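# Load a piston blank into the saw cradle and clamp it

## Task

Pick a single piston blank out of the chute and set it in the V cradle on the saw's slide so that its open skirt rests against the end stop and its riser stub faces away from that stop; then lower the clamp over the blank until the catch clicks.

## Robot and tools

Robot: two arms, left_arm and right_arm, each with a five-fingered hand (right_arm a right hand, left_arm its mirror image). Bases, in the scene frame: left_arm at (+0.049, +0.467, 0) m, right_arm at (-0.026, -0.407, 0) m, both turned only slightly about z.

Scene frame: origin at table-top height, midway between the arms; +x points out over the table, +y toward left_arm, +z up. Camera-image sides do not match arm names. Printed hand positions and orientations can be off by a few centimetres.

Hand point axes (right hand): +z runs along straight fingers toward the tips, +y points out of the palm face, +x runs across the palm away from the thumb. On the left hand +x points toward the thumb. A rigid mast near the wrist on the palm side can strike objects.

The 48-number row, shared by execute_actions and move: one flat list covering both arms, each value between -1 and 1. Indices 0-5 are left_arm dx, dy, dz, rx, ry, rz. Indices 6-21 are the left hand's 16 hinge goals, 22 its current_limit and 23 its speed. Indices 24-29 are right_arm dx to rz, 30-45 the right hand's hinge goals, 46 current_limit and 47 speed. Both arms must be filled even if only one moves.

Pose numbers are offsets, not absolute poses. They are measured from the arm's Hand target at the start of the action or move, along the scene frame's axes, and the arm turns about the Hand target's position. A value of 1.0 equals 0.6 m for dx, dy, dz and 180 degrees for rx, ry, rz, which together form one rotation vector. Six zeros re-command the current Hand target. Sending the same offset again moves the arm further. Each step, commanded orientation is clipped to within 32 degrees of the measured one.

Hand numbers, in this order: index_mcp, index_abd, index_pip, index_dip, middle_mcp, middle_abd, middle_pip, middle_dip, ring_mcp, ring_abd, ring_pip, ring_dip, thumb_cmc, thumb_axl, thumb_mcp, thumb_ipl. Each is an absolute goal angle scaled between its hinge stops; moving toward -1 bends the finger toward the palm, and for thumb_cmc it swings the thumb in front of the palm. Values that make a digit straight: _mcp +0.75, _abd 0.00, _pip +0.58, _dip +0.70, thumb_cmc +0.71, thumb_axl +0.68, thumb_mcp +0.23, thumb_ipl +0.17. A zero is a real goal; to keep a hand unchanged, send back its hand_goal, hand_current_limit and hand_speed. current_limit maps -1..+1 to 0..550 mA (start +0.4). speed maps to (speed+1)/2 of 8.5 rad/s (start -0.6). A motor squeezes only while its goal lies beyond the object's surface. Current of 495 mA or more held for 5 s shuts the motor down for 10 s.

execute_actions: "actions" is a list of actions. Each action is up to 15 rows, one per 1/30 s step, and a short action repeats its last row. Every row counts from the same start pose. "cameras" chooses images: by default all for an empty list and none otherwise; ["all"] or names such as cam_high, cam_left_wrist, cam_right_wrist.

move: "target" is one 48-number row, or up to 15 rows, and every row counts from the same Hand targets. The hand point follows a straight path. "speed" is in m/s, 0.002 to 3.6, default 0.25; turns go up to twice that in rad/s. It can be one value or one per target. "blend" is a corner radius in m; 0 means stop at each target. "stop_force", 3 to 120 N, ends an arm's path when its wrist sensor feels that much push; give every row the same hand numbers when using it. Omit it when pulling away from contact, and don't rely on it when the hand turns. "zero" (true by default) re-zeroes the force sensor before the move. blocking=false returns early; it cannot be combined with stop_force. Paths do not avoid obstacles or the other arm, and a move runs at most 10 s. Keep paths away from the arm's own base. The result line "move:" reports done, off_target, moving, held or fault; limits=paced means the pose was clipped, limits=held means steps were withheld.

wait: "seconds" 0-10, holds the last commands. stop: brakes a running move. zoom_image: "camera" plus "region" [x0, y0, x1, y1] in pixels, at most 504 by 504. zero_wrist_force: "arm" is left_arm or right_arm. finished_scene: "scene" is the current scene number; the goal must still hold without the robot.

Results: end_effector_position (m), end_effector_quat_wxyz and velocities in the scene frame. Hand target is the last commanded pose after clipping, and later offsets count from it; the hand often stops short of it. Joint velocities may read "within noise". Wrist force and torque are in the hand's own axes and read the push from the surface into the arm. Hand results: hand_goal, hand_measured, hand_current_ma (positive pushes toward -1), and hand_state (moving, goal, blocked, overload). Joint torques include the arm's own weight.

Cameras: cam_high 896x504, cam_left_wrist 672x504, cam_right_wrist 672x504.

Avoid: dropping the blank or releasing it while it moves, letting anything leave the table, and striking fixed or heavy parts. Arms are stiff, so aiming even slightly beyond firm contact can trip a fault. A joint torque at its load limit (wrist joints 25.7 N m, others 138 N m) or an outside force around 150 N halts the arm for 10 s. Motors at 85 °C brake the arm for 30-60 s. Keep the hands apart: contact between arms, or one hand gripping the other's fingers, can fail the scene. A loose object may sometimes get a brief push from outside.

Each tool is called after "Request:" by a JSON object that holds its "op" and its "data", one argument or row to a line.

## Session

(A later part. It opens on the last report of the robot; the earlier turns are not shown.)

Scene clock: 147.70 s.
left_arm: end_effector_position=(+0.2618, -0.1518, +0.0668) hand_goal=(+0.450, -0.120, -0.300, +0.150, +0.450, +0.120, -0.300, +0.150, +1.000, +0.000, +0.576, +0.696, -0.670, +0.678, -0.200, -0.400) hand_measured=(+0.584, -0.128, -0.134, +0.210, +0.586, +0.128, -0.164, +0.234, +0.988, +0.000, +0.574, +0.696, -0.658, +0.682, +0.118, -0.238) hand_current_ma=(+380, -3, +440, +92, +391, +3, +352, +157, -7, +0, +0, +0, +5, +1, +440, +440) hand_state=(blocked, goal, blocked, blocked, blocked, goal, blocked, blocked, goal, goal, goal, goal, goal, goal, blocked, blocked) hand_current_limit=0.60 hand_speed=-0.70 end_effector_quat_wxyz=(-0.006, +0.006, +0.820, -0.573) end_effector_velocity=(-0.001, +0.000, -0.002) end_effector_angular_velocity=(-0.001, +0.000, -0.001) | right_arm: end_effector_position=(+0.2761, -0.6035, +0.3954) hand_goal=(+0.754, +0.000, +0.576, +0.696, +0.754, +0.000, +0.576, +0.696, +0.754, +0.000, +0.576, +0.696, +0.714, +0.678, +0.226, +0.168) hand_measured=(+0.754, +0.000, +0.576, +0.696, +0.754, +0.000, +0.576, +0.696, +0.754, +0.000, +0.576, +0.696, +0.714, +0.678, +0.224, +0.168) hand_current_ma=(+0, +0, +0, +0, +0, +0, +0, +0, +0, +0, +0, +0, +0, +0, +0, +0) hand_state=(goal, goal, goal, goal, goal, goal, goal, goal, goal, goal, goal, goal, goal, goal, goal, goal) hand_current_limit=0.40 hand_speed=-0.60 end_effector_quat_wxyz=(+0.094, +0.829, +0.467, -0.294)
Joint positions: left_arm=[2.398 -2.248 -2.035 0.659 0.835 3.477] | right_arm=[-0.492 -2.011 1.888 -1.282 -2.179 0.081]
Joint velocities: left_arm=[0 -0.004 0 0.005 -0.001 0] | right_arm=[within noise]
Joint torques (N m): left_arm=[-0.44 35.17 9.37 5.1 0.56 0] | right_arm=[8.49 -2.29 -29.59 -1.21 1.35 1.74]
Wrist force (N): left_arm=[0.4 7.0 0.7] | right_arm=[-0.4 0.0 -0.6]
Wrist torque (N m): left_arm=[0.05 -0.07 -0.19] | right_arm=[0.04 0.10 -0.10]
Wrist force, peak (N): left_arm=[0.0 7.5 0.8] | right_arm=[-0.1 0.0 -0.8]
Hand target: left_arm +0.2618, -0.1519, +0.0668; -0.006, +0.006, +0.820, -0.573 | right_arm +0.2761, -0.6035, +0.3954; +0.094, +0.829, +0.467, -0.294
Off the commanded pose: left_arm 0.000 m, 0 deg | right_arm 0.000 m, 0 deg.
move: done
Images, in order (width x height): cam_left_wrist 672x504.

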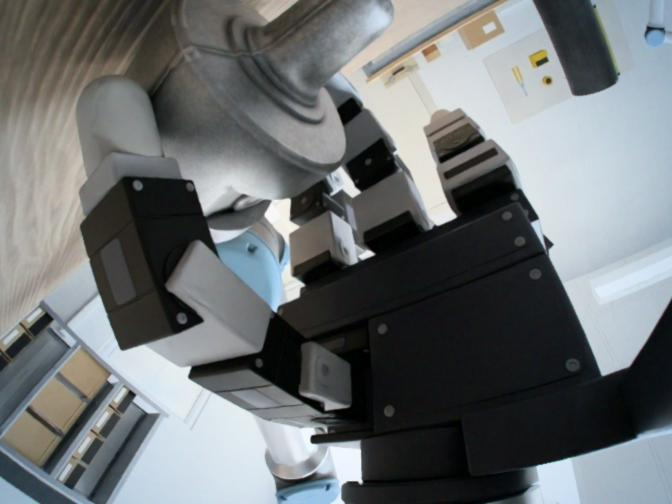

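Request:
{"op": "move", "data": {
  "target": [
    [0,0,0.3,0,0,0, 0.45,-0.12,-0.3,0.15,0.45,0.12,-0.3,0.15,1.0,0,0.576,0.696,-0.671,0.678,-0.2,-0.4,0.6,-0.7, 0,0,0,0,0,0, 0.754,0,0.576,0.696,0.754,0,0.576,0.696,0.754,0,0.576,0.696,0.714,0.678,0.226,0.168,0.4,-0.6],
    [0.4165,0.23,0.38,0,0,0.497, 0.45,-0.12,-0.3,0.15,0.45,0.12,-0.3,0.15,1.0,0,0.576,0.696,-0.671,0.678,-0.2,-0.4,0.6,-0.7, 0,0,0,0,0,0, 0.754,0,0.576,0.696,0.754,0,0.576,0.696,0.754,0,0.576,0.696,0.714,0.678,0.226,0.168,0.4,-0.6]
  ],
  "speed": [0.15,0.28],
  "blend": [0.04,0],
  "cameras": ["cam_high","cam_left_wrist"]
}}

Request:
{"op": "zoom_image", "data": {
  "camera": "cam_high",
  "region": [350, 190, 470, 310]
}}

Scene clock: 155.60 s.
left_arm: end_effector_position=(+0.5117, -0.0138, +0.2948) hand_goal=(+0.450, -0.120, -0.300, +0.150, +0.450, +0.120, -0.300, +0.150, +1.000, +0.000, +0.576, +0.696, -0.670, +0.678, -0.200, -0.400) hand_measured=(+0.584, -0.128, -0.142, +0.210, +0.584, +0.130, -0.166, +0.232, +0.988, +0.000, +0.574, +0.696, -0.658, +0.682, +0.122, -0.238) hand_current_ma=(+380, -3, +440, +91, +377, +3, +345, +153, -7, +0, +0, +0, +6, +1, +440, +440) hand_state=(blocked, goal, blocked, blocked, blocked, goal, blocked, blocked, goal, goal, goal, goal, goal, goal, blocked, blocked) hand_current_limit=0.60 hand_speed=-0.70 end_effector_quat_wxyz=(-0.399, +0.573, -0.587, +0.411) | right_arm: end_effector_position=(+0.2761, -0.6035, +0.3954) hand_goal=(+0.754, +0.000, +0.576, +0.696, +0.754, +0.000, +0.576, +0.696, +0.754, +0.000, +0.576, +0.696, +0.714, +0.678, +0.226, +0.168) hand_measured=(+0.754, +0.000, +0.576, +0.696, +0.754, +0.000, +0.576, +0.696, +0.754, +0.000, +0.576, +0.696, +0.714, +0.678, +0.224, +0.168) hand_current_ma=(+0, +0, +0, +0, +0, +0, +0, +0, +0, +0, +0, +0, +0, +0, +0, +0) hand_state=(goal, goal, goal, goal, goal, goal, goal, goal, goal, goal, goal, goal, goal, goal, goal, goal) hand_current_limit=0.40 hand_speed=-0.60 end_effector_quat_wxyz=(+0.094, +0.829, +0.467, -0.294)
Joint positions: left_arm=[2.423 -1.89 -1.793 0.081 2.257 2.835] | right_arm=[-0.492 -2.011 1.888 -1.282 -2.179 0.081]
Joint torques (N m): left_arm=[-8 45.91 18.45 4.64 0.91 0.97] | right_arm=[8.46 -3.31 -28.87 -0.99 1.35 1.91]
Wrist force (N): left_arm=[0.0 7.1 0.7] | right_arm=[-0.3 -0.1 -0.6]
Wrist torque (N m): left_arm=[0.08 -0.02 -0.35] | right_arm=[0.03 0.09 -0.10]
Wrist force, peak (N): left_arm=[0.3 9.3 1.4] | right_arm=[-0.5 -0.2 -0.8]
Hand target: left_arm +0.5117, -0.0139, +0.2948; -0.399, +0.573, -0.587, +0.411 | right_arm +0.2761, -0.6035, +0.3954; +0.094, +0.829, +0.467, -0.294
Off the commanded pose: left_arm 0.000 m, 0 deg | right_arm 0.000 m, 0 deg.
move: done
Images, in order (width x height): cam_high 896x504, cam_left_wrist 672x504.

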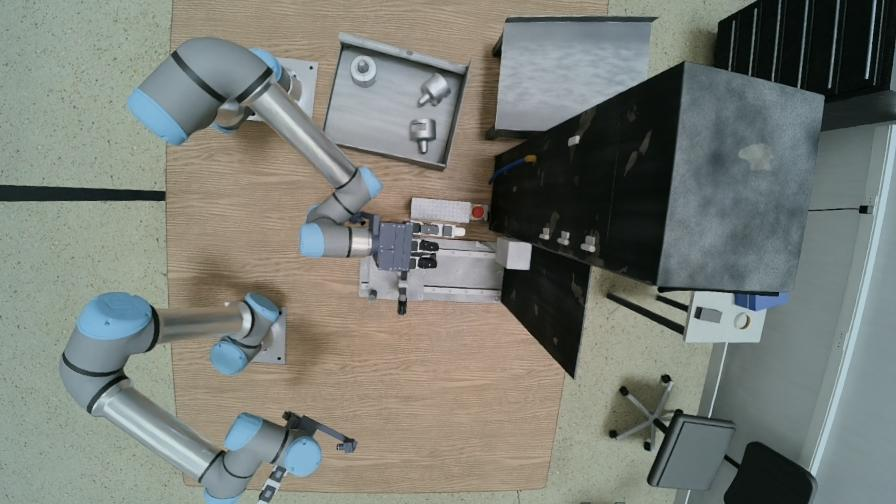

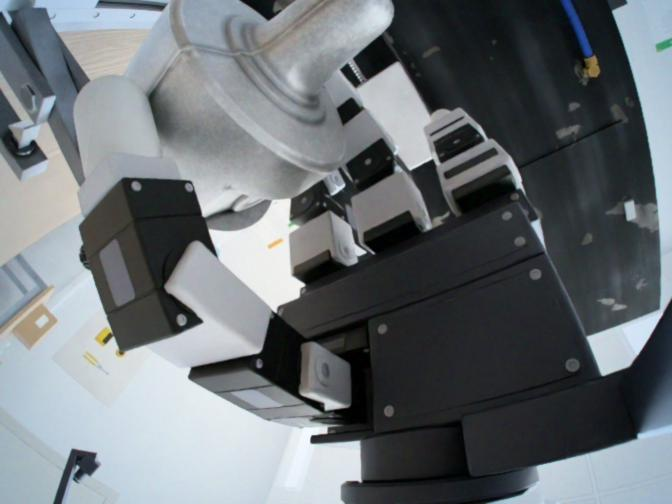

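Scaled by 4.200 from the camera's 896x504 image, which has a finer 1280x720 frame.

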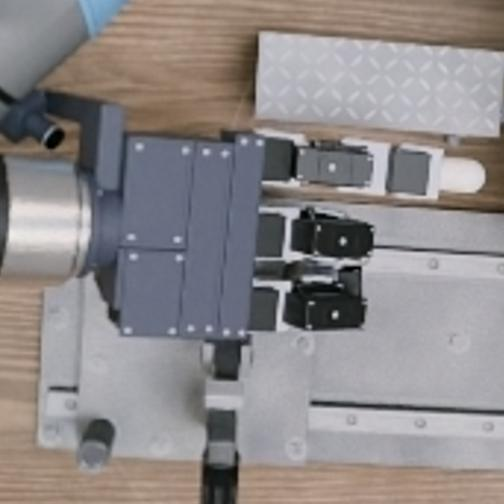

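Request:
{"op": "move", "data": {
  "target": [
    [0,-0.032,-0.1,0,0,0, 0.45,-0.12,-0.3,0.15,0.45,0.12,-0.3,0.15,1.0,0,0.576,0.696,-0.671,0.678,-0.2,-0.4,0.6,-0.7, 0,0,0,0,0,0, 0.754,0,0.576,0.696,0.754,0,0.576,0.696,0.754,0,0.576,0.696,0.714,0.678,0.226,0.168,0.4,-0.6],
    [0,-0.032,-0.185,0,0,0, 0.45,-0.12,-0.3,0.15,0.45,0.12,-0.3,0.15,1.0,0,0.576,0.696,-0.671,0.678,-0.2,-0.4,0.6,-0.7, 0,0,0,0,0,0, 0.754,0,0.576,0.696,0.754,0,0.576,0.696,0.754,0,0.576,0.696,0.714,0.678,0.226,0.168,0.4,-0.6]
  ],
  "speed": [0.15,0.1],
  "blend": [0.02,0]
}}

Request:
{"op": "move", "data": {
  "target": [0,0,-0.09,0,0,0, 0.45,-0.12,-0.3,0.15,0.45,0.12,-0.3,0.15,1.0,0,0.576,0.696,-0.671,0.678,-0.2,-0.4,0.6,-0.7, 0,0,0,0,0,0, 0.754,0,0.576,0.696,0.754,0,0.576,0.696,0.754,0,0.576,0.696,0.714,0.678,0.226,0.168,0.4,-0.6],
  "speed": 0.03,
  "stop_force": 5,
  "cameras": ["cam_high","cam_left_wrist"]
}}

Scene clock: 158.83 s.
left_arm: end_effector_position=(+0.5116, -0.0331, +0.1838) hand_goal=(+0.450, -0.120, -0.300, +0.150, +0.450, +0.120, -0.300, +0.150, +1.000, +0.000, +0.576, +0.696, -0.670, +0.678, -0.200, -0.400) hand_measured=(+0.584, -0.128, -0.146, +0.210, +0.582, +0.130, -0.166, +0.232, +0.988, +0.000, +0.574, +0.696, -0.658, +0.682, +0.124, -0.238) hand_current_ma=(+380, -3, +438, +91, +372, +3, +341, +149, -7, +0, +0, +0, +6, +1, +440, +440) hand_state=(blocked, goal, blocked, blocked, blocked, goal, blocked, blocked, goal, goal, goal, goal, goal, goal, blocked, blocked) hand_current_limit=0.60 hand_speed=-0.70 end_effector_quat_wxyz=(-0.399, +0.573, -0.587, +0.411) | right_arm: end_effector_position=(+0.2761, -0.6035, +0.3954) hand_goal=(+0.754, +0.000, +0.576, +0.696, +0.754, +0.000, +0.576, +0.696, +0.754, +0.000, +0.576, +0.696, +0.714, +0.678, +0.226, +0.168) hand_measured=(+0.754, +0.000, +0.576, +0.696, +0.754, +0.000, +0.576, +0.696, +0.754, +0.000, +0.576, +0.696, +0.714, +0.678, +0.224, +0.168) hand_current_ma=(+0, +0, +0, +0, +0, +0, +0, +0, +0, +0, +0, +0, +0, +0, +0, +0) hand_state=(goal, goal, goal, goal, goal, goal, goal, goal, goal, goal, goal, goal, goal, goal, goal, goal) hand_current_limit=0.40 hand_speed=-0.60 end_effector_quat_wxyz=(+0.094, +0.829, +0.467, -0.294)
Joint positions: left_arm=[2.397 -2.086 -1.845 0.32 2.28 2.82] | right_arm=[-0.492 -2.011 1.888 -1.282 -2.179 0.081]
Joint torques (N m): left_arm=[11.94 46.48 25.81 2.81 -1.28 1.64] | right_arm=[9.02 -1.83 -27.86 -1.23 1.25 1.75]
Wrist force (N): left_arm=[0.0 7.2 0.6] | right_arm=[-0.4 -0.2 -0.4]
Wrist torque (N m): left_arm=[0.10 -0.02 -0.24] | right_arm=[0.01 0.10 -0.11]
Wrist force, peak (N): left_arm=[-0.1 8.9 1.1] | right_arm=[-0.3 -0.5 -0.7]
Hand target: left_arm +0.5117, -0.0331, +0.1838; -0.399, +0.573, -0.587, +0.411 | right_arm +0.2761, -0.6035, +0.3954; +0.094, +0.829, +0.467, -0.294
Off the commanded pose: left_arm 0.000 m, 0 deg | right_arm 0.000 m, 0 deg.
move: done

Scene clock: 161.10 s.
left_arm: end_effector_position=(+0.5117, -0.0330, +0.1459) hand_goal=(+0.450, -0.120, -0.300, +0.150, +0.450, +0.120, -0.300, +0.150, +1.000, +0.000, +0.576, +0.696, -0.670, +0.678, -0.200, -0.400) hand_measured=(+0.584, -0.126, -0.146, +0.210, +0.582, +0.130, -0.166, +0.226, +0.988, +0.000, +0.574, +0.696, -0.658, +0.682, +0.128, -0.246) hand_current_ma=(+380, -2, +432, +91, +372, +3, +341, +135, -7, +0, +0, +0, +5, +1, +440, +440) hand_state=(blocked, goal, blocked, blocked, blocked, goal, blocked, blocked, goal, goal, goal, goal, goal, goal, blocked, blocked) hand_current_limit=0.60 hand_speed=-0.70 end_effector_quat_wxyz=(-0.399, +0.573, -0.587, +0.411) | right_arm: end_effector_position=(+0.2761, -0.6035, +0.3954) hand_goal=(+0.754, +0.000, +0.576, +0.696, +0.754, +0.000, +0.576, +0.696, +0.754, +0.000, +0.576, +0.696, +0.714, +0.678, +0.226, +0.168) hand_measured=(+0.754, +0.000, +0.576, +0.696, +0.754, +0.000, +0.576, +0.696, +0.754, +0.000, +0.576, +0.696, +0.714, +0.678, +0.224, +0.168) hand_current_ma=(+0, +0, +0, +0, +0, +0, +0, +0, +0, +0, +0, +0, +0, +0, +0, +0) hand_state=(goal, goal, goal, goal, goal, goal, goal, goal, goal, goal, goal, goal, goal, goal, goal, goal) hand_current_limit=0.40 hand_speed=-0.60 end_effector_quat_wxyz=(+0.094, +0.829, +0.467, -0.294)
Joint positions: left_arm=[2.397 -2.155 -1.862 0.406 2.28 2.819] | right_arm=[-0.492 -2.011 1.888 -1.282 -2.179 0.081]
Joint torques (N m): left_arm=[2.78 38.62 23.77 5.36 -1.36 -1.51] | right_arm=[8.01 -3.5 -29.39 -1.21 1.06 1.85]
Wrist force (N): left_arm=[0.0 7.0 0.8] | right_arm=[-0.1 0.0 -0.7]
Wrist torque (N m): left_arm=[0.11 -0.04 -0.20] | right_arm=[0.06 0.07 -0.08]
Wrist force, peak (N): left_arm=[0.2 7.3 0.9] | right_arm=[0.0 -0.3 -0.8]
Hand target: left_arm +0.5117, -0.0331, +0.1459; -0.399, +0.573, -0.587, +0.411 (not the last commanded pose) | right_arm +0.2761, -0.6035, +0.3954; +0.094, +0.829, +0.467, -0.294
Off the commanded pose: left_arm 0.016 m, 0 deg | right_arm 0.000 m, 0 deg.
move: contact (left_arm)
Images, in order (width x height): cam_high 896x504, cam_left_wrist 672x504.

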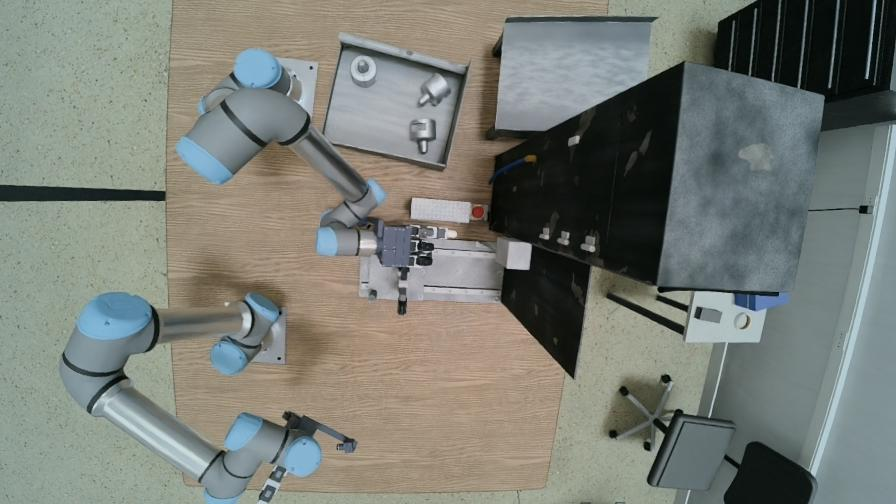

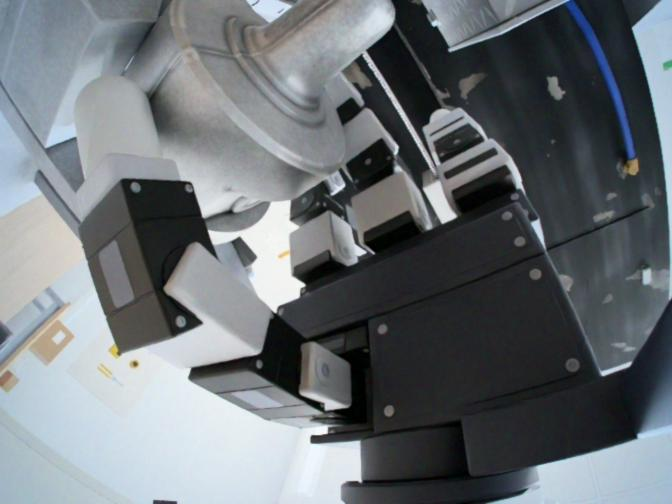

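Request:
{"op": "execute_actions", "data": {
  "actions": []
}}

Scene clock: 165.83 s.
left_arm: end_effector_position=(+0.5117, -0.0331, +0.1459) hand_goal=(+0.450, -0.120, -0.300, +0.150, +0.450, +0.120, -0.300, +0.150, +1.000, +0.000, +0.576, +0.696, -0.670, +0.678, -0.200, -0.400) hand_measured=(+0.584, -0.126, -0.146, +0.210, +0.582, +0.130, -0.166, +0.226, +0.988, +0.000, +0.574, +0.696, -0.658, +0.682, +0.128, -0.246) hand_current_ma=(+380, -2, +432, +91, +372, +3, +341, +135, -7, +0, +0, +0, +5, +1, +440, +440) hand_state=(blocked, goal, blocked, blocked, blocked, goal, blocked, blocked, goal, goal, goal, goal, goal, goal, blocked, blocked) hand_current_limit=0.60 hand_speed=-0.70 end_effector_quat_wxyz=(-0.399, +0.573, -0.587, +0.411) | right_arm: end_effector_position=(+0.2761, -0.6035, +0.3954) hand_goal=(+0.754, +0.000, +0.576, +0.696, +0.754, +0.000, +0.576, +0.696, +0.754, +0.000, +0.576, +0.696, +0.714, +0.678, +0.226, +0.168) hand_measured=(+0.754, +0.000, +0.576, +0.696, +0.754, +0.000, +0.576, +0.696, +0.754, +0.000, +0.576, +0.696, +0.714, +0.678, +0.224, +0.168) hand_current_ma=(+0, +0, +0, +0, +0, +0, +0, +0, +0, +0, +0, +0, +0, +0, +0, +0) hand_state=(goal, goal, goal, goal, goal, goal, goal, goal, goal, goal, goal, goal, goal, goal, goal, goal) hand_current_limit=0.40 hand_speed=-0.60 end_effector_quat_wxyz=(+0.094, +0.829, +0.467, -0.294)
Joint positions: left_arm=[2.397 -2.155 -1.862 0.406 2.28 2.819] | right_arm=[-0.492 -2.011 1.888 -1.282 -2.179 0.081]
Joint velocities: within noise
Joint torques (N m): left_arm=[-12.84 37.57 23.7 5.41 -1.35 -1.05] | right_arm=[8.56 -3.28 -27.81 -1.07 1.17 1.83]
Motor temperatures (°C): left_arm=[28 31 28 32 39 39] | right_arm=[31 35 29 38 34 35]
Wrist force (N): left_arm=[-0.1 7.0 0.8] | right_arm=[-0.2 0.0 -0.1]
Wrist torque (N m): left_arm=[0.11 -0.03 -0.20] | right_arm=[0.00 0.07 -0.08]
Wrist force, peak (N): left_arm=[0.0 7.2 1.1] | right_arm=[-0.2 -0.1 -0.8]
Hand target: left_arm +0.5117, -0.0331, +0.1459; -0.399, +0.573, -0.587, +0.411 (not the last commanded pose) | right_arm +0.2761, -0.6035, +0.3954; +0.094, +0.829, +0.467, -0.294
Off the commanded pose: left_arm 0.016 m, 0 deg | right_arm 0.000 m, 0 deg.

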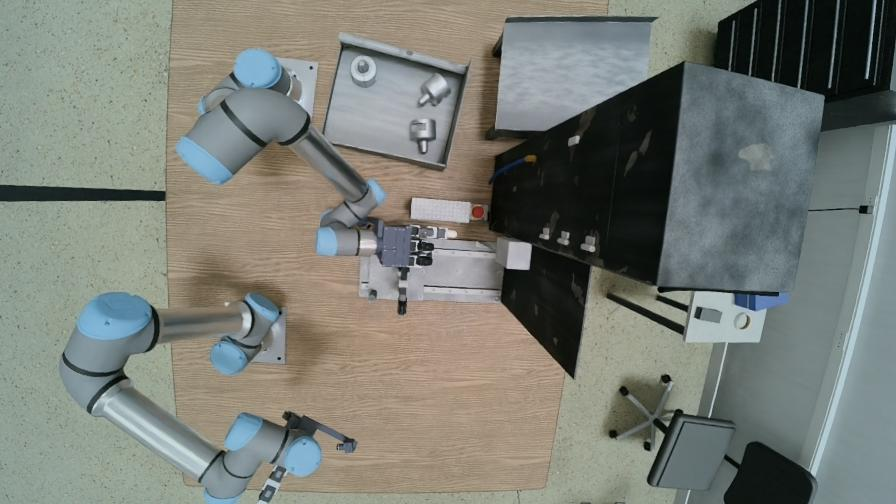

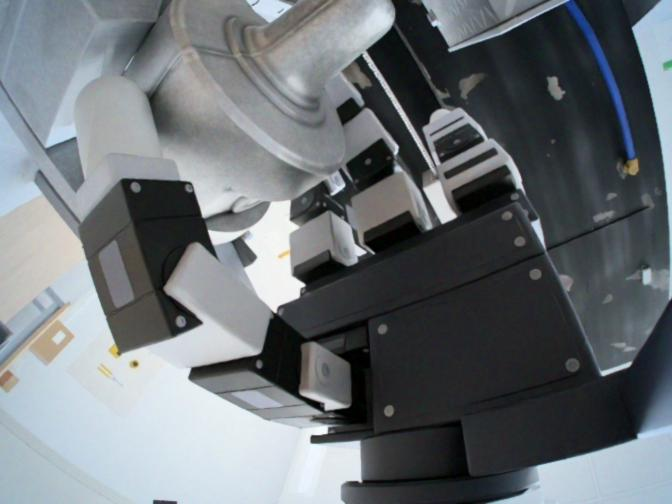

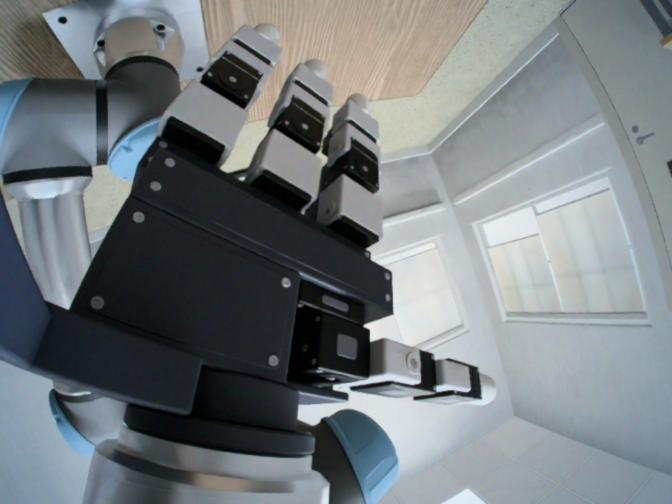

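Request:
{"op": "move", "data": {
  "target": [
    [0,-0.0333,-0.0015,0,0,0,0.45,-0.12,-0.3,0.15,0.45,0.12,-0.3,0.15,1.0,0,0.576,0.696,-0.671,0.678,-0.2,-0.4,0.6,-0.7,0,0,0,0,0,0,0.754,0,0.576,0.696,0.754,0,0.576,0.696,0.754,0,0.576,0.696,0.714,0.678,0.226,0.168,0.4,-0.6]
  ],
  "speed": 0.02,
  "stop_force": 7,
  "cameras": ["cam_high","cam_left_wrist"]
}}

Request:
{"op": "zoom_image", "data": {
  "camera": "cam_high",
  "region": [350, 200, 470, 320]
}}

Scene clock: 168.47 s.
left_arm: end_effector_position=(+0.5117, -0.0451, +0.1454) hand_goal=(+0.450, -0.120, -0.300, +0.150, +0.450, +0.120, -0.300, +0.150, +1.000, +0.000, +0.576, +0.696, -0.670, +0.678, -0.200, -0.400) hand_measured=(+0.580, -0.120, -0.152, +0.210, +0.582, +0.106, -0.166, +0.220, +0.988, +0.000, +0.574, +0.696, -0.680, +0.672, +0.132, -0.246) hand_current_ma=(+362, +0, +410, +89, +372, -6, +341, +118, -7, +0, +0, +0, -4, -2, +440, +440) hand_state=(blocked, goal, blocked, blocked, blocked, goal, blocked, blocked, goal, goal, goal, goal, goal, goal, blocked, blocked) hand_current_limit=0.60 hand_speed=-0.70 end_effector_quat_wxyz=(-0.399, +0.573, -0.587, +0.411) | right_arm: end_effector_position=(+0.2761, -0.6035, +0.3954) hand_goal=(+0.754, +0.000, +0.576, +0.696, +0.754, +0.000, +0.576, +0.696, +0.754, +0.000, +0.576, +0.696, +0.714, +0.678, +0.226, +0.168) hand_measured=(+0.754, +0.000, +0.576, +0.696, +0.754, +0.000, +0.576, +0.696, +0.754, +0.000, +0.576, +0.696, +0.714, +0.678, +0.224, +0.168) hand_current_ma=(+0, +0, +0, +0, +0, +0, +0, +0, +0, +0, +0, +0, +0, +0, +0, +0) hand_state=(goal, goal, goal, goal, goal, goal, goal, goal, goal, goal, goal, goal, goal, goal, goal, goal) hand_current_limit=0.40 hand_speed=-0.60 end_effector_quat_wxyz=(+0.094, +0.829, +0.467, -0.294)
Joint positions: left_arm=[2.381 -2.172 -1.831 0.385 2.294 2.81] | right_arm=[-0.492 -2.011 1.888 -1.282 -2.179 0.081]
Joint torques (N m): left_arm=[11.27 51.93 21.14 1.81 -1.02 1.78] | right_arm=[8.8 -2.89 -28.14 -1.1 1.29 1.55]
Wrist force (N): left_arm=[-1.0 5.0 1.8] | right_arm=[0.0 -0.2 -0.3]
Wrist torque (N m): left_arm=[0.09 -0.01 -0.19] | right_arm=[0.00 0.05 -0.09]
Wrist force, peak (N): left_arm=[-6.6 4.8 0.7] | right_arm=[-0.5 -0.4 -0.6]
Hand target: left_arm +0.5117, -0.0451, +0.1454; -0.399, +0.573, -0.587, +0.411 (not the last commanded pose) | right_arm +0.2761, -0.6035, +0.3954; +0.094, +0.829, +0.467, -0.294
Off the commanded pose: left_arm 0.008 m, 0 deg | right_arm 0.000 m, 0 deg.
move: contact (left_arm)
Images, in order (width x height): cam_high 896x504, cam_left_wrist 672x504.

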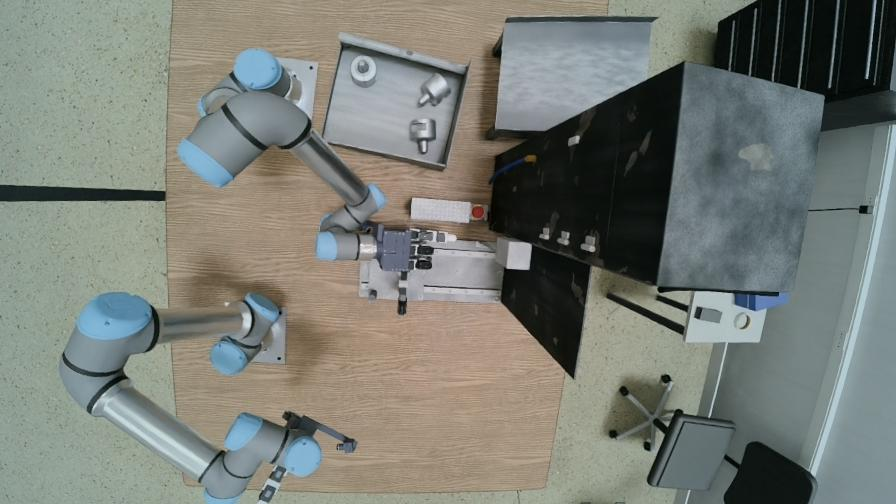

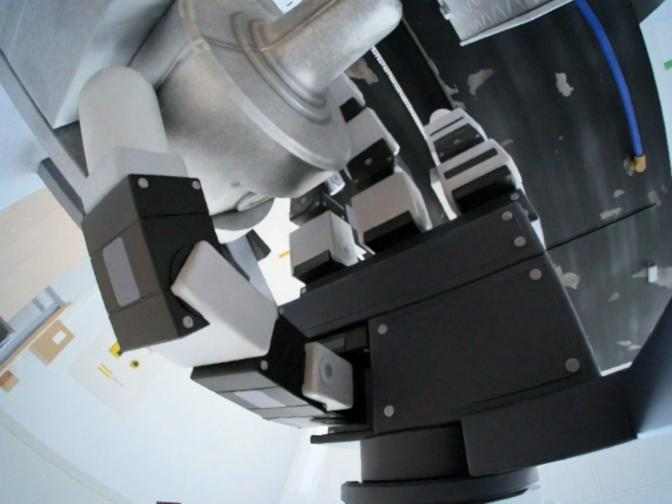

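Scaled by 4.200 from the camera's 896x504 image, which has a finer 1280x720 frame.

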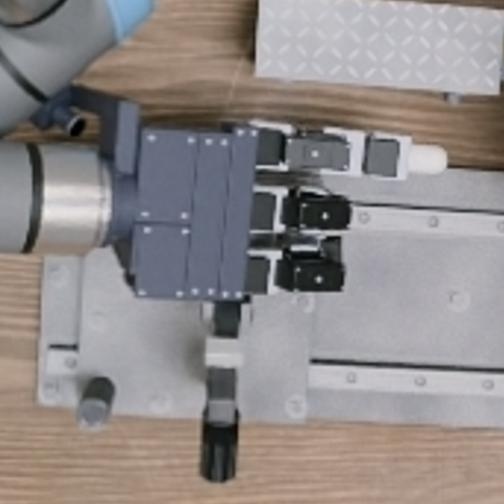

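Request:
{"op": "move", "data": {
  "target": [
    [0,0,-0.004,0,0,0,0.45,-0.12,-0.3,0.15,0.45,0.12,-0.3,0.15,1.0,0,0.576,0.696,-0.671,0.678,-0.2,-0.4,0.6,-0.7,0,0,0,0,0,0,0.754,0,0.576,0.696,0.754,0,0.576,0.696,0.754,0,0.576,0.696,0.714,0.678,0.226,0.168,0.4,-0.6]
  ],
  "speed": 0.01,
  "stop_force": 8
}}

Request:
{"op": "move", "data": {
  "target": [0,0,0,0,0,0,0.644,-0.12,0.197,0.261,0.644,0.12,0.197,0.261,1.0,0,0.576,0.696,-0.671,0.678,0.2,-0.25,0.4,-0.82,0,0,0,0,0,0,0.754,0,0.576,0.696,0.754,0,0.576,0.696,0.754,0,0.576,0.696,0.714,0.678,0.226,0.168,0.4,-0.6],
  "cameras": ["cam_high","cam_left_wrist"]
}}

Scene clock: 172.53 s.
left_arm: end_effector_position=(+0.5117, -0.0451, +0.1429) hand_goal=(+0.450, -0.120, -0.300, +0.150, +0.450, +0.120, -0.300, +0.150, +1.000, +0.000, +0.576, +0.696, -0.670, +0.678, -0.200, -0.400) hand_measured=(+0.580, -0.120, -0.152, +0.208, +0.582, +0.106, -0.166, +0.220, +0.988, +0.000, +0.574, +0.696, -0.680, +0.672, +0.132, -0.260) hand_current_ma=(+362, +0, +407, +86, +372, -6, +341, +118, -7, +0, +0, +0, -4, -2, +440, +440) hand_state=(blocked, goal, blocked, blocked, blocked, goal, blocked, blocked, goal, goal, goal, goal, goal, goal, blocked, blocked) hand_current_limit=0.60 hand_speed=-0.70 end_effector_quat_wxyz=(-0.399, +0.573, -0.587, +0.411) | right_arm: end_effector_position=(+0.2761, -0.6035, +0.3954) hand_goal=(+0.754, +0.000, +0.576, +0.696, +0.754, +0.000, +0.576, +0.696, +0.754, +0.000, +0.576, +0.696, +0.714, +0.678, +0.226, +0.168) hand_measured=(+0.754, +0.000, +0.576, +0.696, +0.754, +0.000, +0.576, +0.696, +0.754, +0.000, +0.576, +0.696, +0.714, +0.678, +0.224, +0.168) hand_current_ma=(+0, +0, +0, +0, +0, +0, +0, +0, +0, +0, +0, +0, +0, +0, +0, +0) hand_state=(goal, goal, goal, goal, goal, goal, goal, goal, goal, goal, goal, goal, goal, goal, goal, goal) hand_current_limit=0.40 hand_speed=-0.60 end_effector_quat_wxyz=(+0.094, +0.829, +0.467, -0.294)
Joint positions: left_arm=[2.381 -2.176 -1.832 0.39 2.294 2.81] | right_arm=[-0.492 -2.011 1.888 -1.282 -2.179 0.081]
Joint torques (N m): left_arm=[7 44.38 6.53 0.27 1.88 1.32] | right_arm=[8.4 -3.91 -29.91 -1.24 1.18 1.87]
Wrist force (N): left_arm=[-0.8 -2.5 1.6] | right_arm=[-0.3 0.0 -0.5]
Wrist torque (N m): left_arm=[0.01 -0.11 -0.16] | right_arm=[0.05 0.08 -0.10]
Wrist force, peak (N): left_arm=[-0.8 5.2 2.0] | right_arm=[-0.5 -0.1 -0.6]
Hand target: left_arm +0.5117, -0.0451, +0.1430; -0.399, +0.573, -0.587, +0.411 | right_arm +0.2761, -0.6035, +0.3954; +0.094, +0.829, +0.467, -0.294
Off the commanded pose: left_arm 0.000 m, 0 deg | right_arm 0.000 m, 0 deg.
move: done

Scene clock: 173.60 s.
left_arm: end_effector_position=(+0.5117, -0.0451, +0.1430) hand_goal=(+0.644, -0.120, +0.198, +0.262, +0.644, +0.120, +0.198, +0.262, +1.000, +0.000, +0.576, +0.696, -0.670, +0.678, +0.200, -0.250) hand_measured=(+0.630, -0.106, +0.190, +0.264, +0.626, +0.102, +0.192, +0.264, +0.988, +0.000, +0.574, +0.696, -0.672, +0.676, +0.198, -0.250) hand_current_ma=(-9, +6, -3, +0, -13, -9, -2, +0, -7, +0, +0, +0, +0, +0, -1, +0) hand_state=(goal, goal, goal, goal, goal, goal, goal, goal, goal, goal, goal, goal, goal, goal, goal, goal) hand_current_limit=0.40 hand_speed=-0.82 end_effector_quat_wxyz=(-0.399, +0.573, -0.587, +0.411) | right_arm: end_effector_position=(+0.2761, -0.6035, +0.3954) hand_goal=(+0.754, +0.000, +0.576, +0.696, +0.754, +0.000, +0.576, +0.696, +0.754, +0.000, +0.576, +0.696, +0.714, +0.678, +0.226, +0.168) hand_measured=(+0.754, +0.000, +0.576, +0.696, +0.754, +0.000, +0.576, +0.696, +0.754, +0.000, +0.576, +0.696, +0.714, +0.678, +0.224, +0.168) hand_current_ma=(+0, +0, +0, +0, +0, +0, +0, +0, +0, +0, +0, +0, +0, +0, +0, +0) hand_state=(goal, goal, goal, goal, goal, goal, goal, goal, goal, goal, goal, goal, goal, goal, goal, goal) hand_current_limit=0.40 hand_speed=-0.60 end_effector_quat_wxyz=(+0.094, +0.829, +0.467, -0.294)
Joint positions: left_arm=[2.381 -2.176 -1.832 0.39 2.294 2.81] | right_arm=[-0.492 -2.011 1.888 -1.282 -2.179 0.081]
Joint torques (N m): left_arm=[2.7 49.56 21.44 4.56 1.84 1.3] | right_arm=[9.37 -3.88 -28.84 -1.33 1.12 1.79]
Wrist force (N): left_arm=[0.1 2.4 -1.0] | right_arm=[-0.1 -0.1 -0.7]
Wrist torque (N m): left_arm=[0.01 -0.04 -0.21] | right_arm=[0.05 0.07 -0.09]
Wrist force, peak (N): left_arm=[-0.7 4.3 -0.2] | right_arm=[-0.4 -0.4 -0.5]
Hand target: left_arm +0.5117, -0.0451, +0.1430; -0.399, +0.573, -0.587, +0.411 | right_arm +0.2761, -0.6035, +0.3954; +0.094, +0.829, +0.467, -0.294
Off the commanded pose: left_arm 0.000 m, 0 deg | right_arm 0.000 m, 0 deg.
move: done
Images, in order (width x height): cam_high 896x504, cam_left_wrist 672x504.

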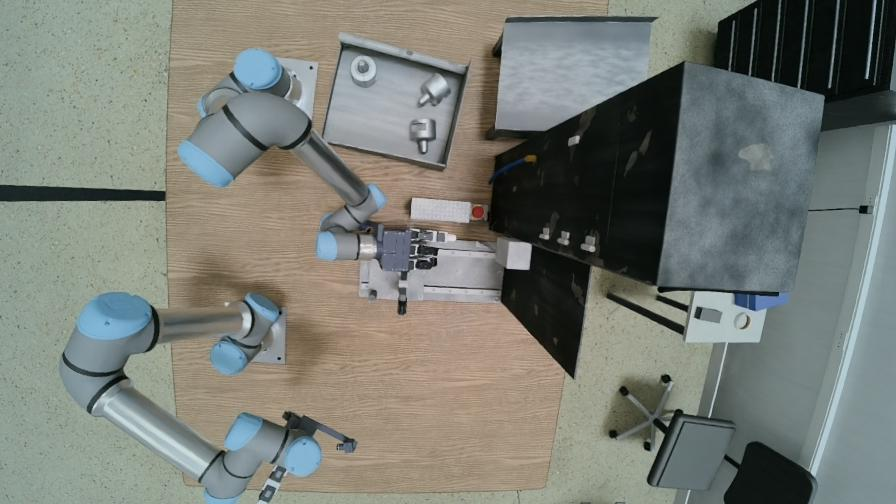

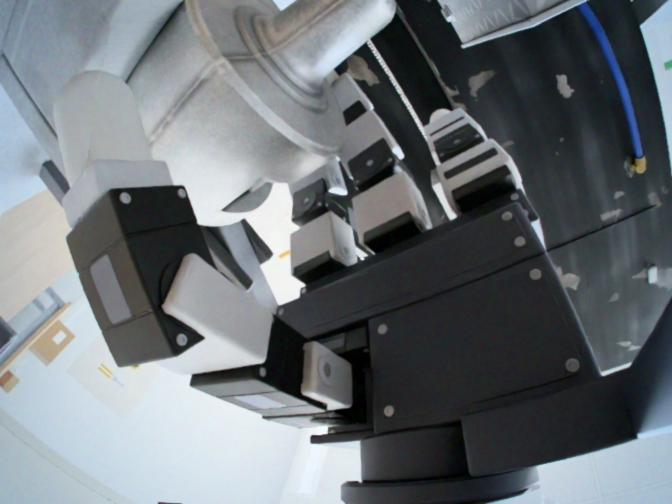

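Request:
{"op": "move", "data": {
  "target": [0,0,0.117,0,0,0,0.644,-0.12,0.197,0.261,0.644,0.12,0.197,0.261,1.0,0,0.576,0.696,-0.671,0.678,0.2,-0.25,0.4,-0.82,0,0,0,0,0,0,0.754,0,0.576,0.696,0.754,0,0.576,0.696,0.754,0,0.576,0.696,0.714,0.678,0.226,0.168,0.4,-0.6],
  "speed": 0.06,
  "cameras": ["cam_left_wrist"]
}}

Scene clock: 175.90 s.
left_arm: end_effector_position=(+0.5117, -0.0452, +0.2133) hand_goal=(+0.644, -0.120, +0.198, +0.262, +0.644, +0.120, +0.198, +0.262, +1.000, +0.000, +0.576, +0.696, -0.670, +0.678, +0.200, -0.250) hand_measured=(+0.630, -0.106, +0.190, +0.264, +0.626, +0.102, +0.192, +0.264, +0.988, +0.000, +0.574, +0.696, -0.672, +0.676, +0.198, -0.250) hand_current_ma=(-9, +6, -3, +0, -13, -9, -2, +0, -7, +0, +0, +0, +0, +0, -1, +0) hand_state=(goal, goal, goal, goal, goal, goal, goal, goal, goal, goal, goal, goal, goal, goal, goal, goal) hand_current_limit=0.40 hand_speed=-0.82 end_effector_quat_wxyz=(-0.399, +0.573, -0.587, +0.411) | right_arm: end_effector_position=(+0.2761, -0.6035, +0.3954) hand_goal=(+0.754, +0.000, +0.576, +0.696, +0.754, +0.000, +0.576, +0.696, +0.754, +0.000, +0.576, +0.696, +0.714, +0.678, +0.226, +0.168) hand_measured=(+0.754, +0.000, +0.576, +0.696, +0.754, +0.000, +0.576, +0.696, +0.754, +0.000, +0.576, +0.696, +0.714, +0.678, +0.224, +0.168) hand_current_ma=(+0, +0, +0, +0, +0, +0, +0, +0, +0, +0, +0, +0, +0, +0, +0, +0) hand_state=(goal, goal, goal, goal, goal, goal, goal, goal, goal, goal, goal, goal, goal, goal, goal, goal) hand_current_limit=0.40 hand_speed=-0.60 end_effector_quat_wxyz=(+0.094, +0.829, +0.467, -0.294)
Joint positions: left_arm=[2.381 -2.055 -1.795 0.232 2.294 2.81] | right_arm=[-0.492 -2.011 1.888 -1.282 -2.179 0.081]
Joint torques (N m): left_arm=[-7.95 32.81 11.54 4.53 1.62 -1.49] | right_arm=[7.63 -4.95 -28.85 -1.38 1.37 1.9]
Wrist force (N): left_arm=[0.2 2.4 -0.8] | right_arm=[0.1 -0.2 -0.9]
Wrist torque (N m): left_arm=[0.01 -0.05 -0.22] | right_arm=[0.04 0.04 -0.07]
Wrist force, peak (N): left_arm=[0.3 3.1 -0.6] | right_arm=[0.1 -0.2 -0.9]
Hand target: left_arm +0.5117, -0.0451, +0.2132; -0.399, +0.573, -0.587, +0.411 | right_arm +0.2761, -0.6035, +0.3954; +0.094, +0.829, +0.467, -0.294
Off the commanded pose: left_arm 0.000 m, 0 deg | right_arm 0.000 m, 0 deg.
move: done
Images, in order (width x height): cam_left_wrist 672x504.

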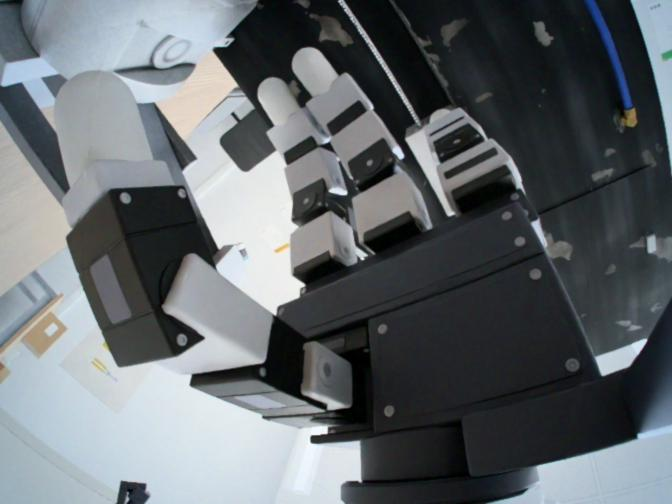

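Request:
{"op": "move", "data": {
  "target": [
    [0,0,0.37,0,0,0,0.644,-0.12,0.197,0.261,0.644,0.12,0.197,0.261,1.0,0,0.576,0.696,-0.671,0.678,0.2,-0.25,0.4,-0.82,0,0,0,0,0,0,0.754,0,0.576,0.696,0.754,0,0.576,0.696,0.754,0,0.576,0.696,0.714,0.678,0.226,0.168,0.4,-0.6],
    [0.0463,-0.1615,0.39,0,0,0,0.0,0,0.285,0.478,1.0,0,0.576,0.696,1.0,0,0.576,0.696,-0.5,0.678,0.169,0.168,0.3,-0.5,0,0,0,0,0,0,0.754,0,0.576,0.696,0.754,0,0.576,0.696,0.754,0,0.576,0.696,0.714,0.678,0.226,0.168,0.4,-0.6]
  ],
  "speed": 0.2,
  "blend": [0.04,0],
  "cameras": ["cam_high","cam_left_wrist"]
}}

Request:
{"op": "zoom_image", "data": {
  "camera": "cam_high",
  "region": [350, 200, 470, 320]
}}

Scene clock: 181.73 s.
left_arm: end_effector_position=(+0.5395, -0.1420, +0.4472) hand_goal=(+0.000, +0.000, +0.286, +0.478, +1.000, +0.000, +0.576, +0.696, +1.000, +0.000, +0.576, +0.696, -0.500, +0.678, +0.170, +0.168) hand_measured=(+0.000, -0.002, +0.282, +0.476, +0.976, +0.004, +0.568, +0.692, +0.988, +0.000, +0.574, +0.696, -0.504, +0.676, +0.170, +0.166) hand_current_ma=(+0, +0, -1, +0, -19, +1, -2, -1, -7, +0, +0, +0, -1, +0, +0, -1) hand_state=(goal, goal, goal, goal, blocked, goal, goal, goal, goal, goal, goal, goal, goal, goal, goal, goal) hand_current_limit=0.30 hand_speed=-0.50 end_effector_quat_wxyz=(-0.399, +0.573, -0.587, +0.411) | right_arm: end_effector_position=(+0.2761, -0.6035, +0.3954) hand_goal=(+0.754, +0.000, +0.576, +0.696, +0.754, +0.000, +0.576, +0.696, +0.754, +0.000, +0.576, +0.696, +0.714, +0.678, +0.226, +0.168) hand_measured=(+0.754, +0.000, +0.576, +0.696, +0.754, +0.000, +0.576, +0.696, +0.754, +0.000, +0.576, +0.696, +0.714, +0.678, +0.224, +0.168) hand_current_ma=(+0, +0, +0, +0, +0, +0, +0, +0, +0, +0, +0, +0, +0, +0, +0, +0) hand_state=(goal, goal, goal, goal, goal, goal, goal, goal, goal, goal, goal, goal, goal, goal, goal, goal) hand_current_limit=0.40 hand_speed=-0.60 end_effector_quat_wxyz=(+0.094, +0.829, +0.467, -0.294)
Joint positions: left_arm=[2.308 -2.066 -1.121 -0.464 2.359 2.762] | right_arm=[-0.492 -2.011 1.888 -1.282 -2.179 0.081]
Joint torques (N m): left_arm=[12.54 38.42 29.21 1.11 -1.39 1.69] | right_arm=[8.11 -4.82 -29.15 -1.25 1.18 1.85]
Wrist force (N): left_arm=[0.1 2.5 -0.9] | right_arm=[-0.3 -0.3 -0.5]
Wrist torque (N m): left_arm=[0.05 -0.02 -0.19] | right_arm=[0.00 0.09 -0.10]
Wrist force, peak (N): left_arm=[0.3 4.7 -0.4] | right_arm=[-0.5 -0.3 -0.7]
Hand target: left_arm +0.5395, -0.1420, +0.4472; -0.399, +0.573, -0.587, +0.411 | right_arm +0.2761, -0.6035, +0.3954; +0.094, +0.829, +0.467, -0.294
Off the commanded pose: left_arm 0.000 m, 0 deg | right_arm 0.000 m, 0 deg.
move: done
Images, in order (width x height): cam_high 896x504, cam_left_wrist 672x504.

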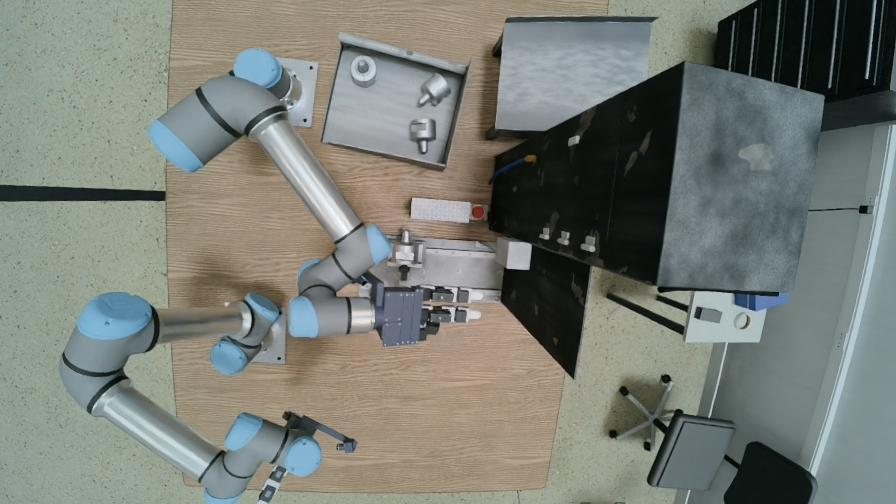

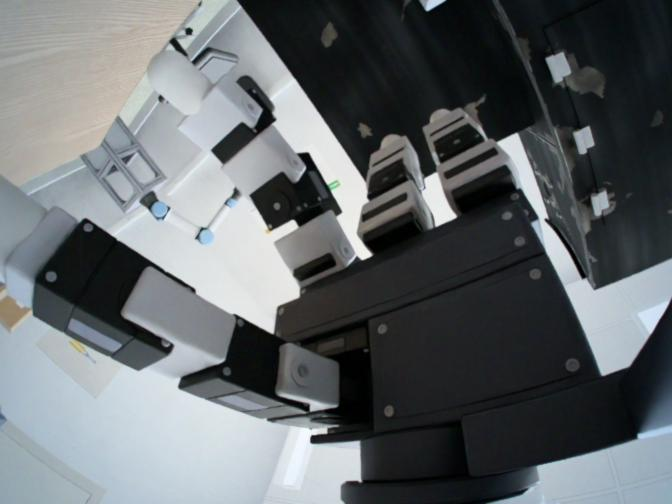

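Scaled by 4.200 from the camera's 896x504 image, which has a finer 1280x720 frame.

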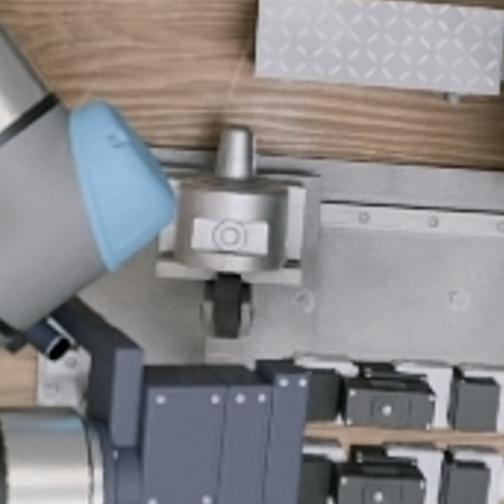

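Request:
{"op": "move", "data": {
  "target": [0,0,-0.17,0,0,0,0.0,0,0.285,0.478,1.0,0,0.576,0.696,1.0,0,0.576,0.696,-0.5,0.678,0.169,0.168,0.3,-0.5,0,0,0,0,0,0,0.754,0,0.576,0.696,0.754,0,0.576,0.696,0.754,0,0.576,0.696,0.714,0.678,0.226,0.168,0.4,-0.6],
  "speed": 0.08,
  "stop_force": 7,
  "cameras": ["cam_high","cam_left_wrist"]
}}

Request:
{"op": "zoom_image", "data": {
  "camera": "cam_left_wrist",
  "region": [0, 0, 320, 300]
}}

Scene clock: 186.03 s.
left_arm: end_effector_position=(+0.5395, -0.1420, +0.3452) hand_goal=(+0.000, +0.000, +0.286, +0.478, +1.000, +0.000, +0.576, +0.696, +1.000, +0.000, +0.576, +0.696, -0.500, +0.678, +0.170, +0.168) hand_measured=(+0.000, -0.002, +0.284, +0.476, +0.976, +0.004, +0.568, +0.692, +0.988, +0.000, +0.574, +0.696, -0.504, +0.676, +0.170, +0.166) hand_current_ma=(+0, +0, -1, +0, -19, +1, -2, -1, -7, +0, +0, +0, -1, +0, +0, -1) hand_state=(goal, goal, goal, goal, blocked, goal, goal, goal, goal, goal, goal, goal, goal, goal, goal, goal) hand_current_limit=0.30 hand_speed=-0.50 end_effector_quat_wxyz=(-0.399, +0.573, -0.587, +0.411) | right_arm: end_effector_position=(+0.2761, -0.6035, +0.3954) hand_goal=(+0.754, +0.000, +0.576, +0.696, +0.754, +0.000, +0.576, +0.696, +0.754, +0.000, +0.576, +0.696, +0.714, +0.678, +0.226, +0.168) hand_measured=(+0.754, +0.000, +0.576, +0.696, +0.754, +0.000, +0.576, +0.696, +0.754, +0.000, +0.576, +0.696, +0.714, +0.678, +0.224, +0.168) hand_current_ma=(+0, +0, +0, +0, +0, +0, +0, +0, +0, +0, +0, +0, +0, +0, +0, +0) hand_state=(goal, goal, goal, goal, goal, goal, goal, goal, goal, goal, goal, goal, goal, goal, goal, goal) hand_current_limit=0.40 hand_speed=-0.60 end_effector_quat_wxyz=(+0.094, +0.829, +0.467, -0.294)
Joint positions: left_arm=[2.308 -2.108 -1.32 -0.223 2.359 2.762] | right_arm=[-0.492 -2.011 1.888 -1.282 -2.179 0.081]
Joint torques (N m): left_arm=[10.37 53.73 28.53 3.53 -1.28 1.87] | right_arm=[8.23 -4.74 -30.59 -1.1 0.92 1.61]
Wrist force (N): left_arm=[0.2 2.4 -1.1] | right_arm=[0.1 -0.1 -0.4]
Wrist torque (N m): left_arm=[0.05 -0.05 -0.18] | right_arm=[0.02 0.03 -0.07]
Wrist force, peak (N): left_arm=[0.1 3.3 -0.6] | right_arm=[-0.5 -0.4 -0.7]
Hand target: left_arm +0.5395, -0.1420, +0.3452; -0.399, +0.573, -0.587, +0.411 | right_arm +0.2761, -0.6035, +0.3954; +0.094, +0.829, +0.467, -0.294
Off the commanded pose: left_arm 0.000 m, 0 deg | right_arm 0.000 m, 0 deg.
move: done
Images, in order (width x height): cam_high 896x504, cam_left_wrist 672x504.

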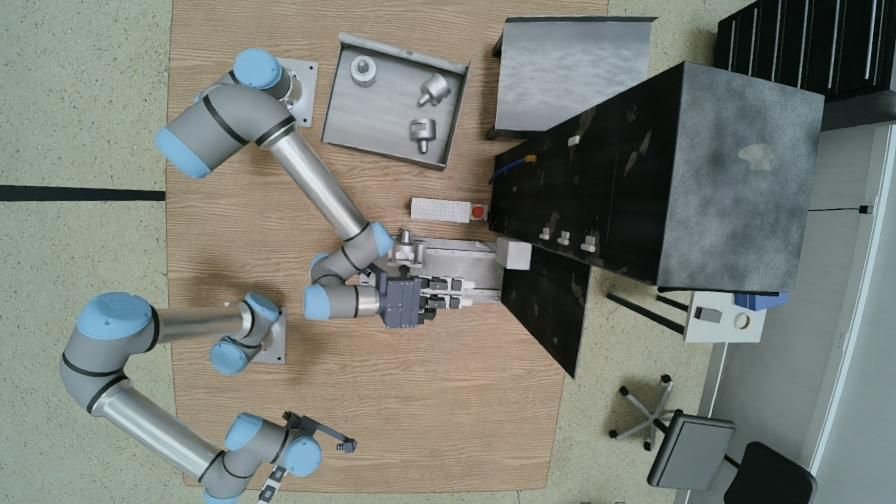

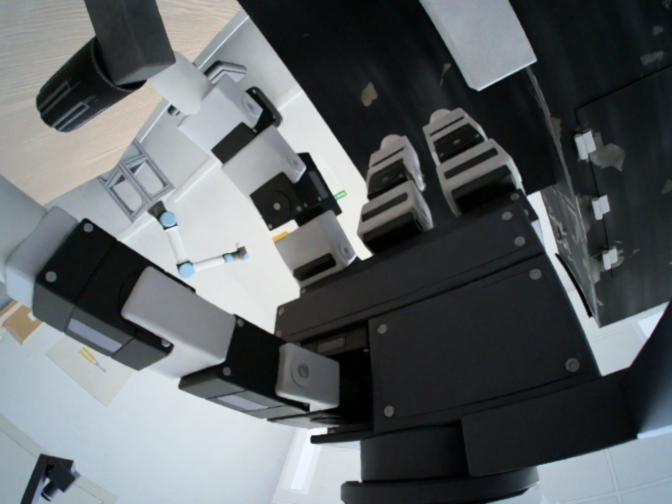

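Scaled by 1.575 from the camera's 672x504 image, which has a finer 960x720 frame.

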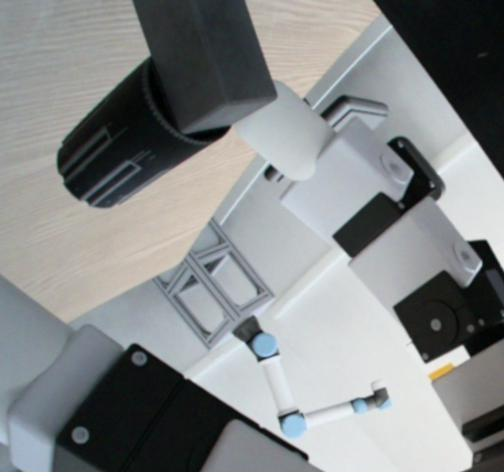

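Request:
{"op": "move", "data": {
  "target": [0,0,-0.025,0,0,0,0.0,0,0.285,0.478,1.0,0,0.576,0.696,1.0,0,0.576,0.696,-0.5,0.678,0.169,0.168,0.3,-0.5,0,0,0,0,0,0,0.754,0,0.576,0.696,0.754,0,0.576,0.696,0.754,0,0.576,0.696,0.714,0.678,0.226,0.168,0.4,-0.6],
  "speed": 0.04,
  "stop_force": 6,
  "cameras": ["cam_left_wrist"]
}}

Request:
{"op": "zoom_image", "data": {
  "camera": "cam_left_wrist",
  "region": [0, 0, 320, 300]
}}

Scene clock: 192.27 s.
left_arm: end_effector_position=(+0.5395, -0.1420, +0.3302) hand_goal=(+0.000, +0.000, +0.286, +0.478, +1.000, +0.000, +0.576, +0.696, +1.000, +0.000, +0.576, +0.696, -0.500, +0.678, +0.170, +0.168) hand_measured=(+0.000, -0.002, +0.284, +0.476, +0.978, +0.004, +0.568, +0.692, +0.988, +0.000, +0.574, +0.696, -0.504, +0.676, +0.170, +0.166) hand_current_ma=(+0, +0, -1, +0, -19, +1, -2, -1, -7, +0, +0, +0, -1, +0, +0, -1) hand_state=(goal, goal, goal, goal, blocked, goal, goal, goal, goal, goal, goal, goal, goal, goal, goal, goal) hand_current_limit=0.30 hand_speed=-0.50 end_effector_quat_wxyz=(-0.399, +0.573, -0.587, +0.411) | right_arm: end_effector_position=(+0.2761, -0.6035, +0.3954) hand_goal=(+0.754, +0.000, +0.576, +0.696, +0.754, +0.000, +0.576, +0.696, +0.754, +0.000, +0.576, +0.696, +0.714, +0.678, +0.226, +0.168) hand_measured=(+0.754, +0.000, +0.576, +0.696, +0.754, +0.000, +0.576, +0.696, +0.754, +0.000, +0.576, +0.696, +0.714, +0.678, +0.224, +0.168) hand_current_ma=(+0, +0, +0, +0, +0, +0, +0, +0, +0, +0, +0, +0, +0, +0, +0, +0) hand_state=(goal, goal, goal, goal, goal, goal, goal, goal, goal, goal, goal, goal, goal, goal, goal, goal) hand_current_limit=0.40 hand_speed=-0.60 end_effector_quat_wxyz=(+0.094, +0.829, +0.467, -0.294)
Joint positions: left_arm=[2.308 -2.119 -1.343 -0.189 2.359 2.762] | right_arm=[-0.492 -2.011 1.888 -1.282 -2.179 0.081]
Joint torques (N m): left_arm=[9.86 54.3 28.47 1.02 -1.05 -0.21] | right_arm=[7.91 -5.12 -29.46 -1.3 1.09 1.75]
Wrist force (N): left_arm=[0.3 2.4 -0.9] | right_arm=[-0.4 0.1 -0.7]
Wrist torque (N m): left_arm=[0.05 -0.05 -0.17] | right_arm=[0.06 0.10 -0.11]
Wrist force, peak (N): left_arm=[0.3 2.6 -1.1] | right_arm=[-0.7 -0.4 -0.6]
Hand target: left_arm +0.5395, -0.1420, +0.3302; -0.399, +0.573, -0.587, +0.411 | right_arm +0.2761, -0.6035, +0.3954; +0.094, +0.829, +0.467, -0.294
Off the commanded pose: left_arm 0.000 m, 0 deg | right_arm 0.000 m, 0 deg.
move: done
Images, in order (width x height): cam_left_wrist 672x504.

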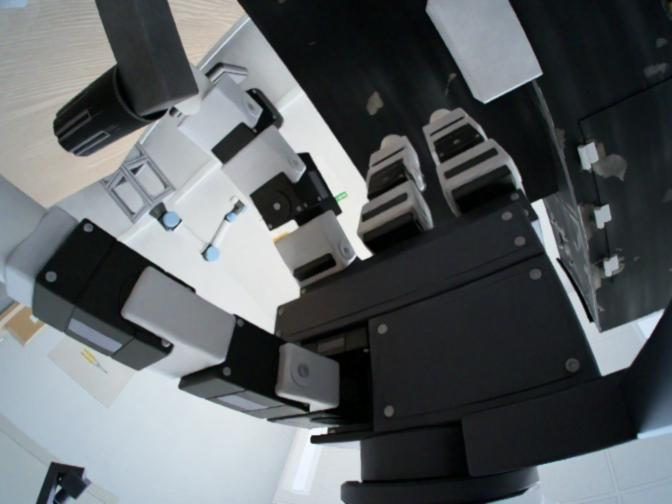

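Scaled by 1.575 from the camera's 672x504 image, which has a finer 960x720 frame.

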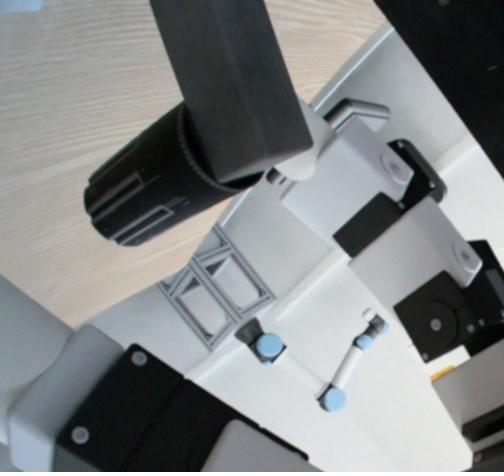

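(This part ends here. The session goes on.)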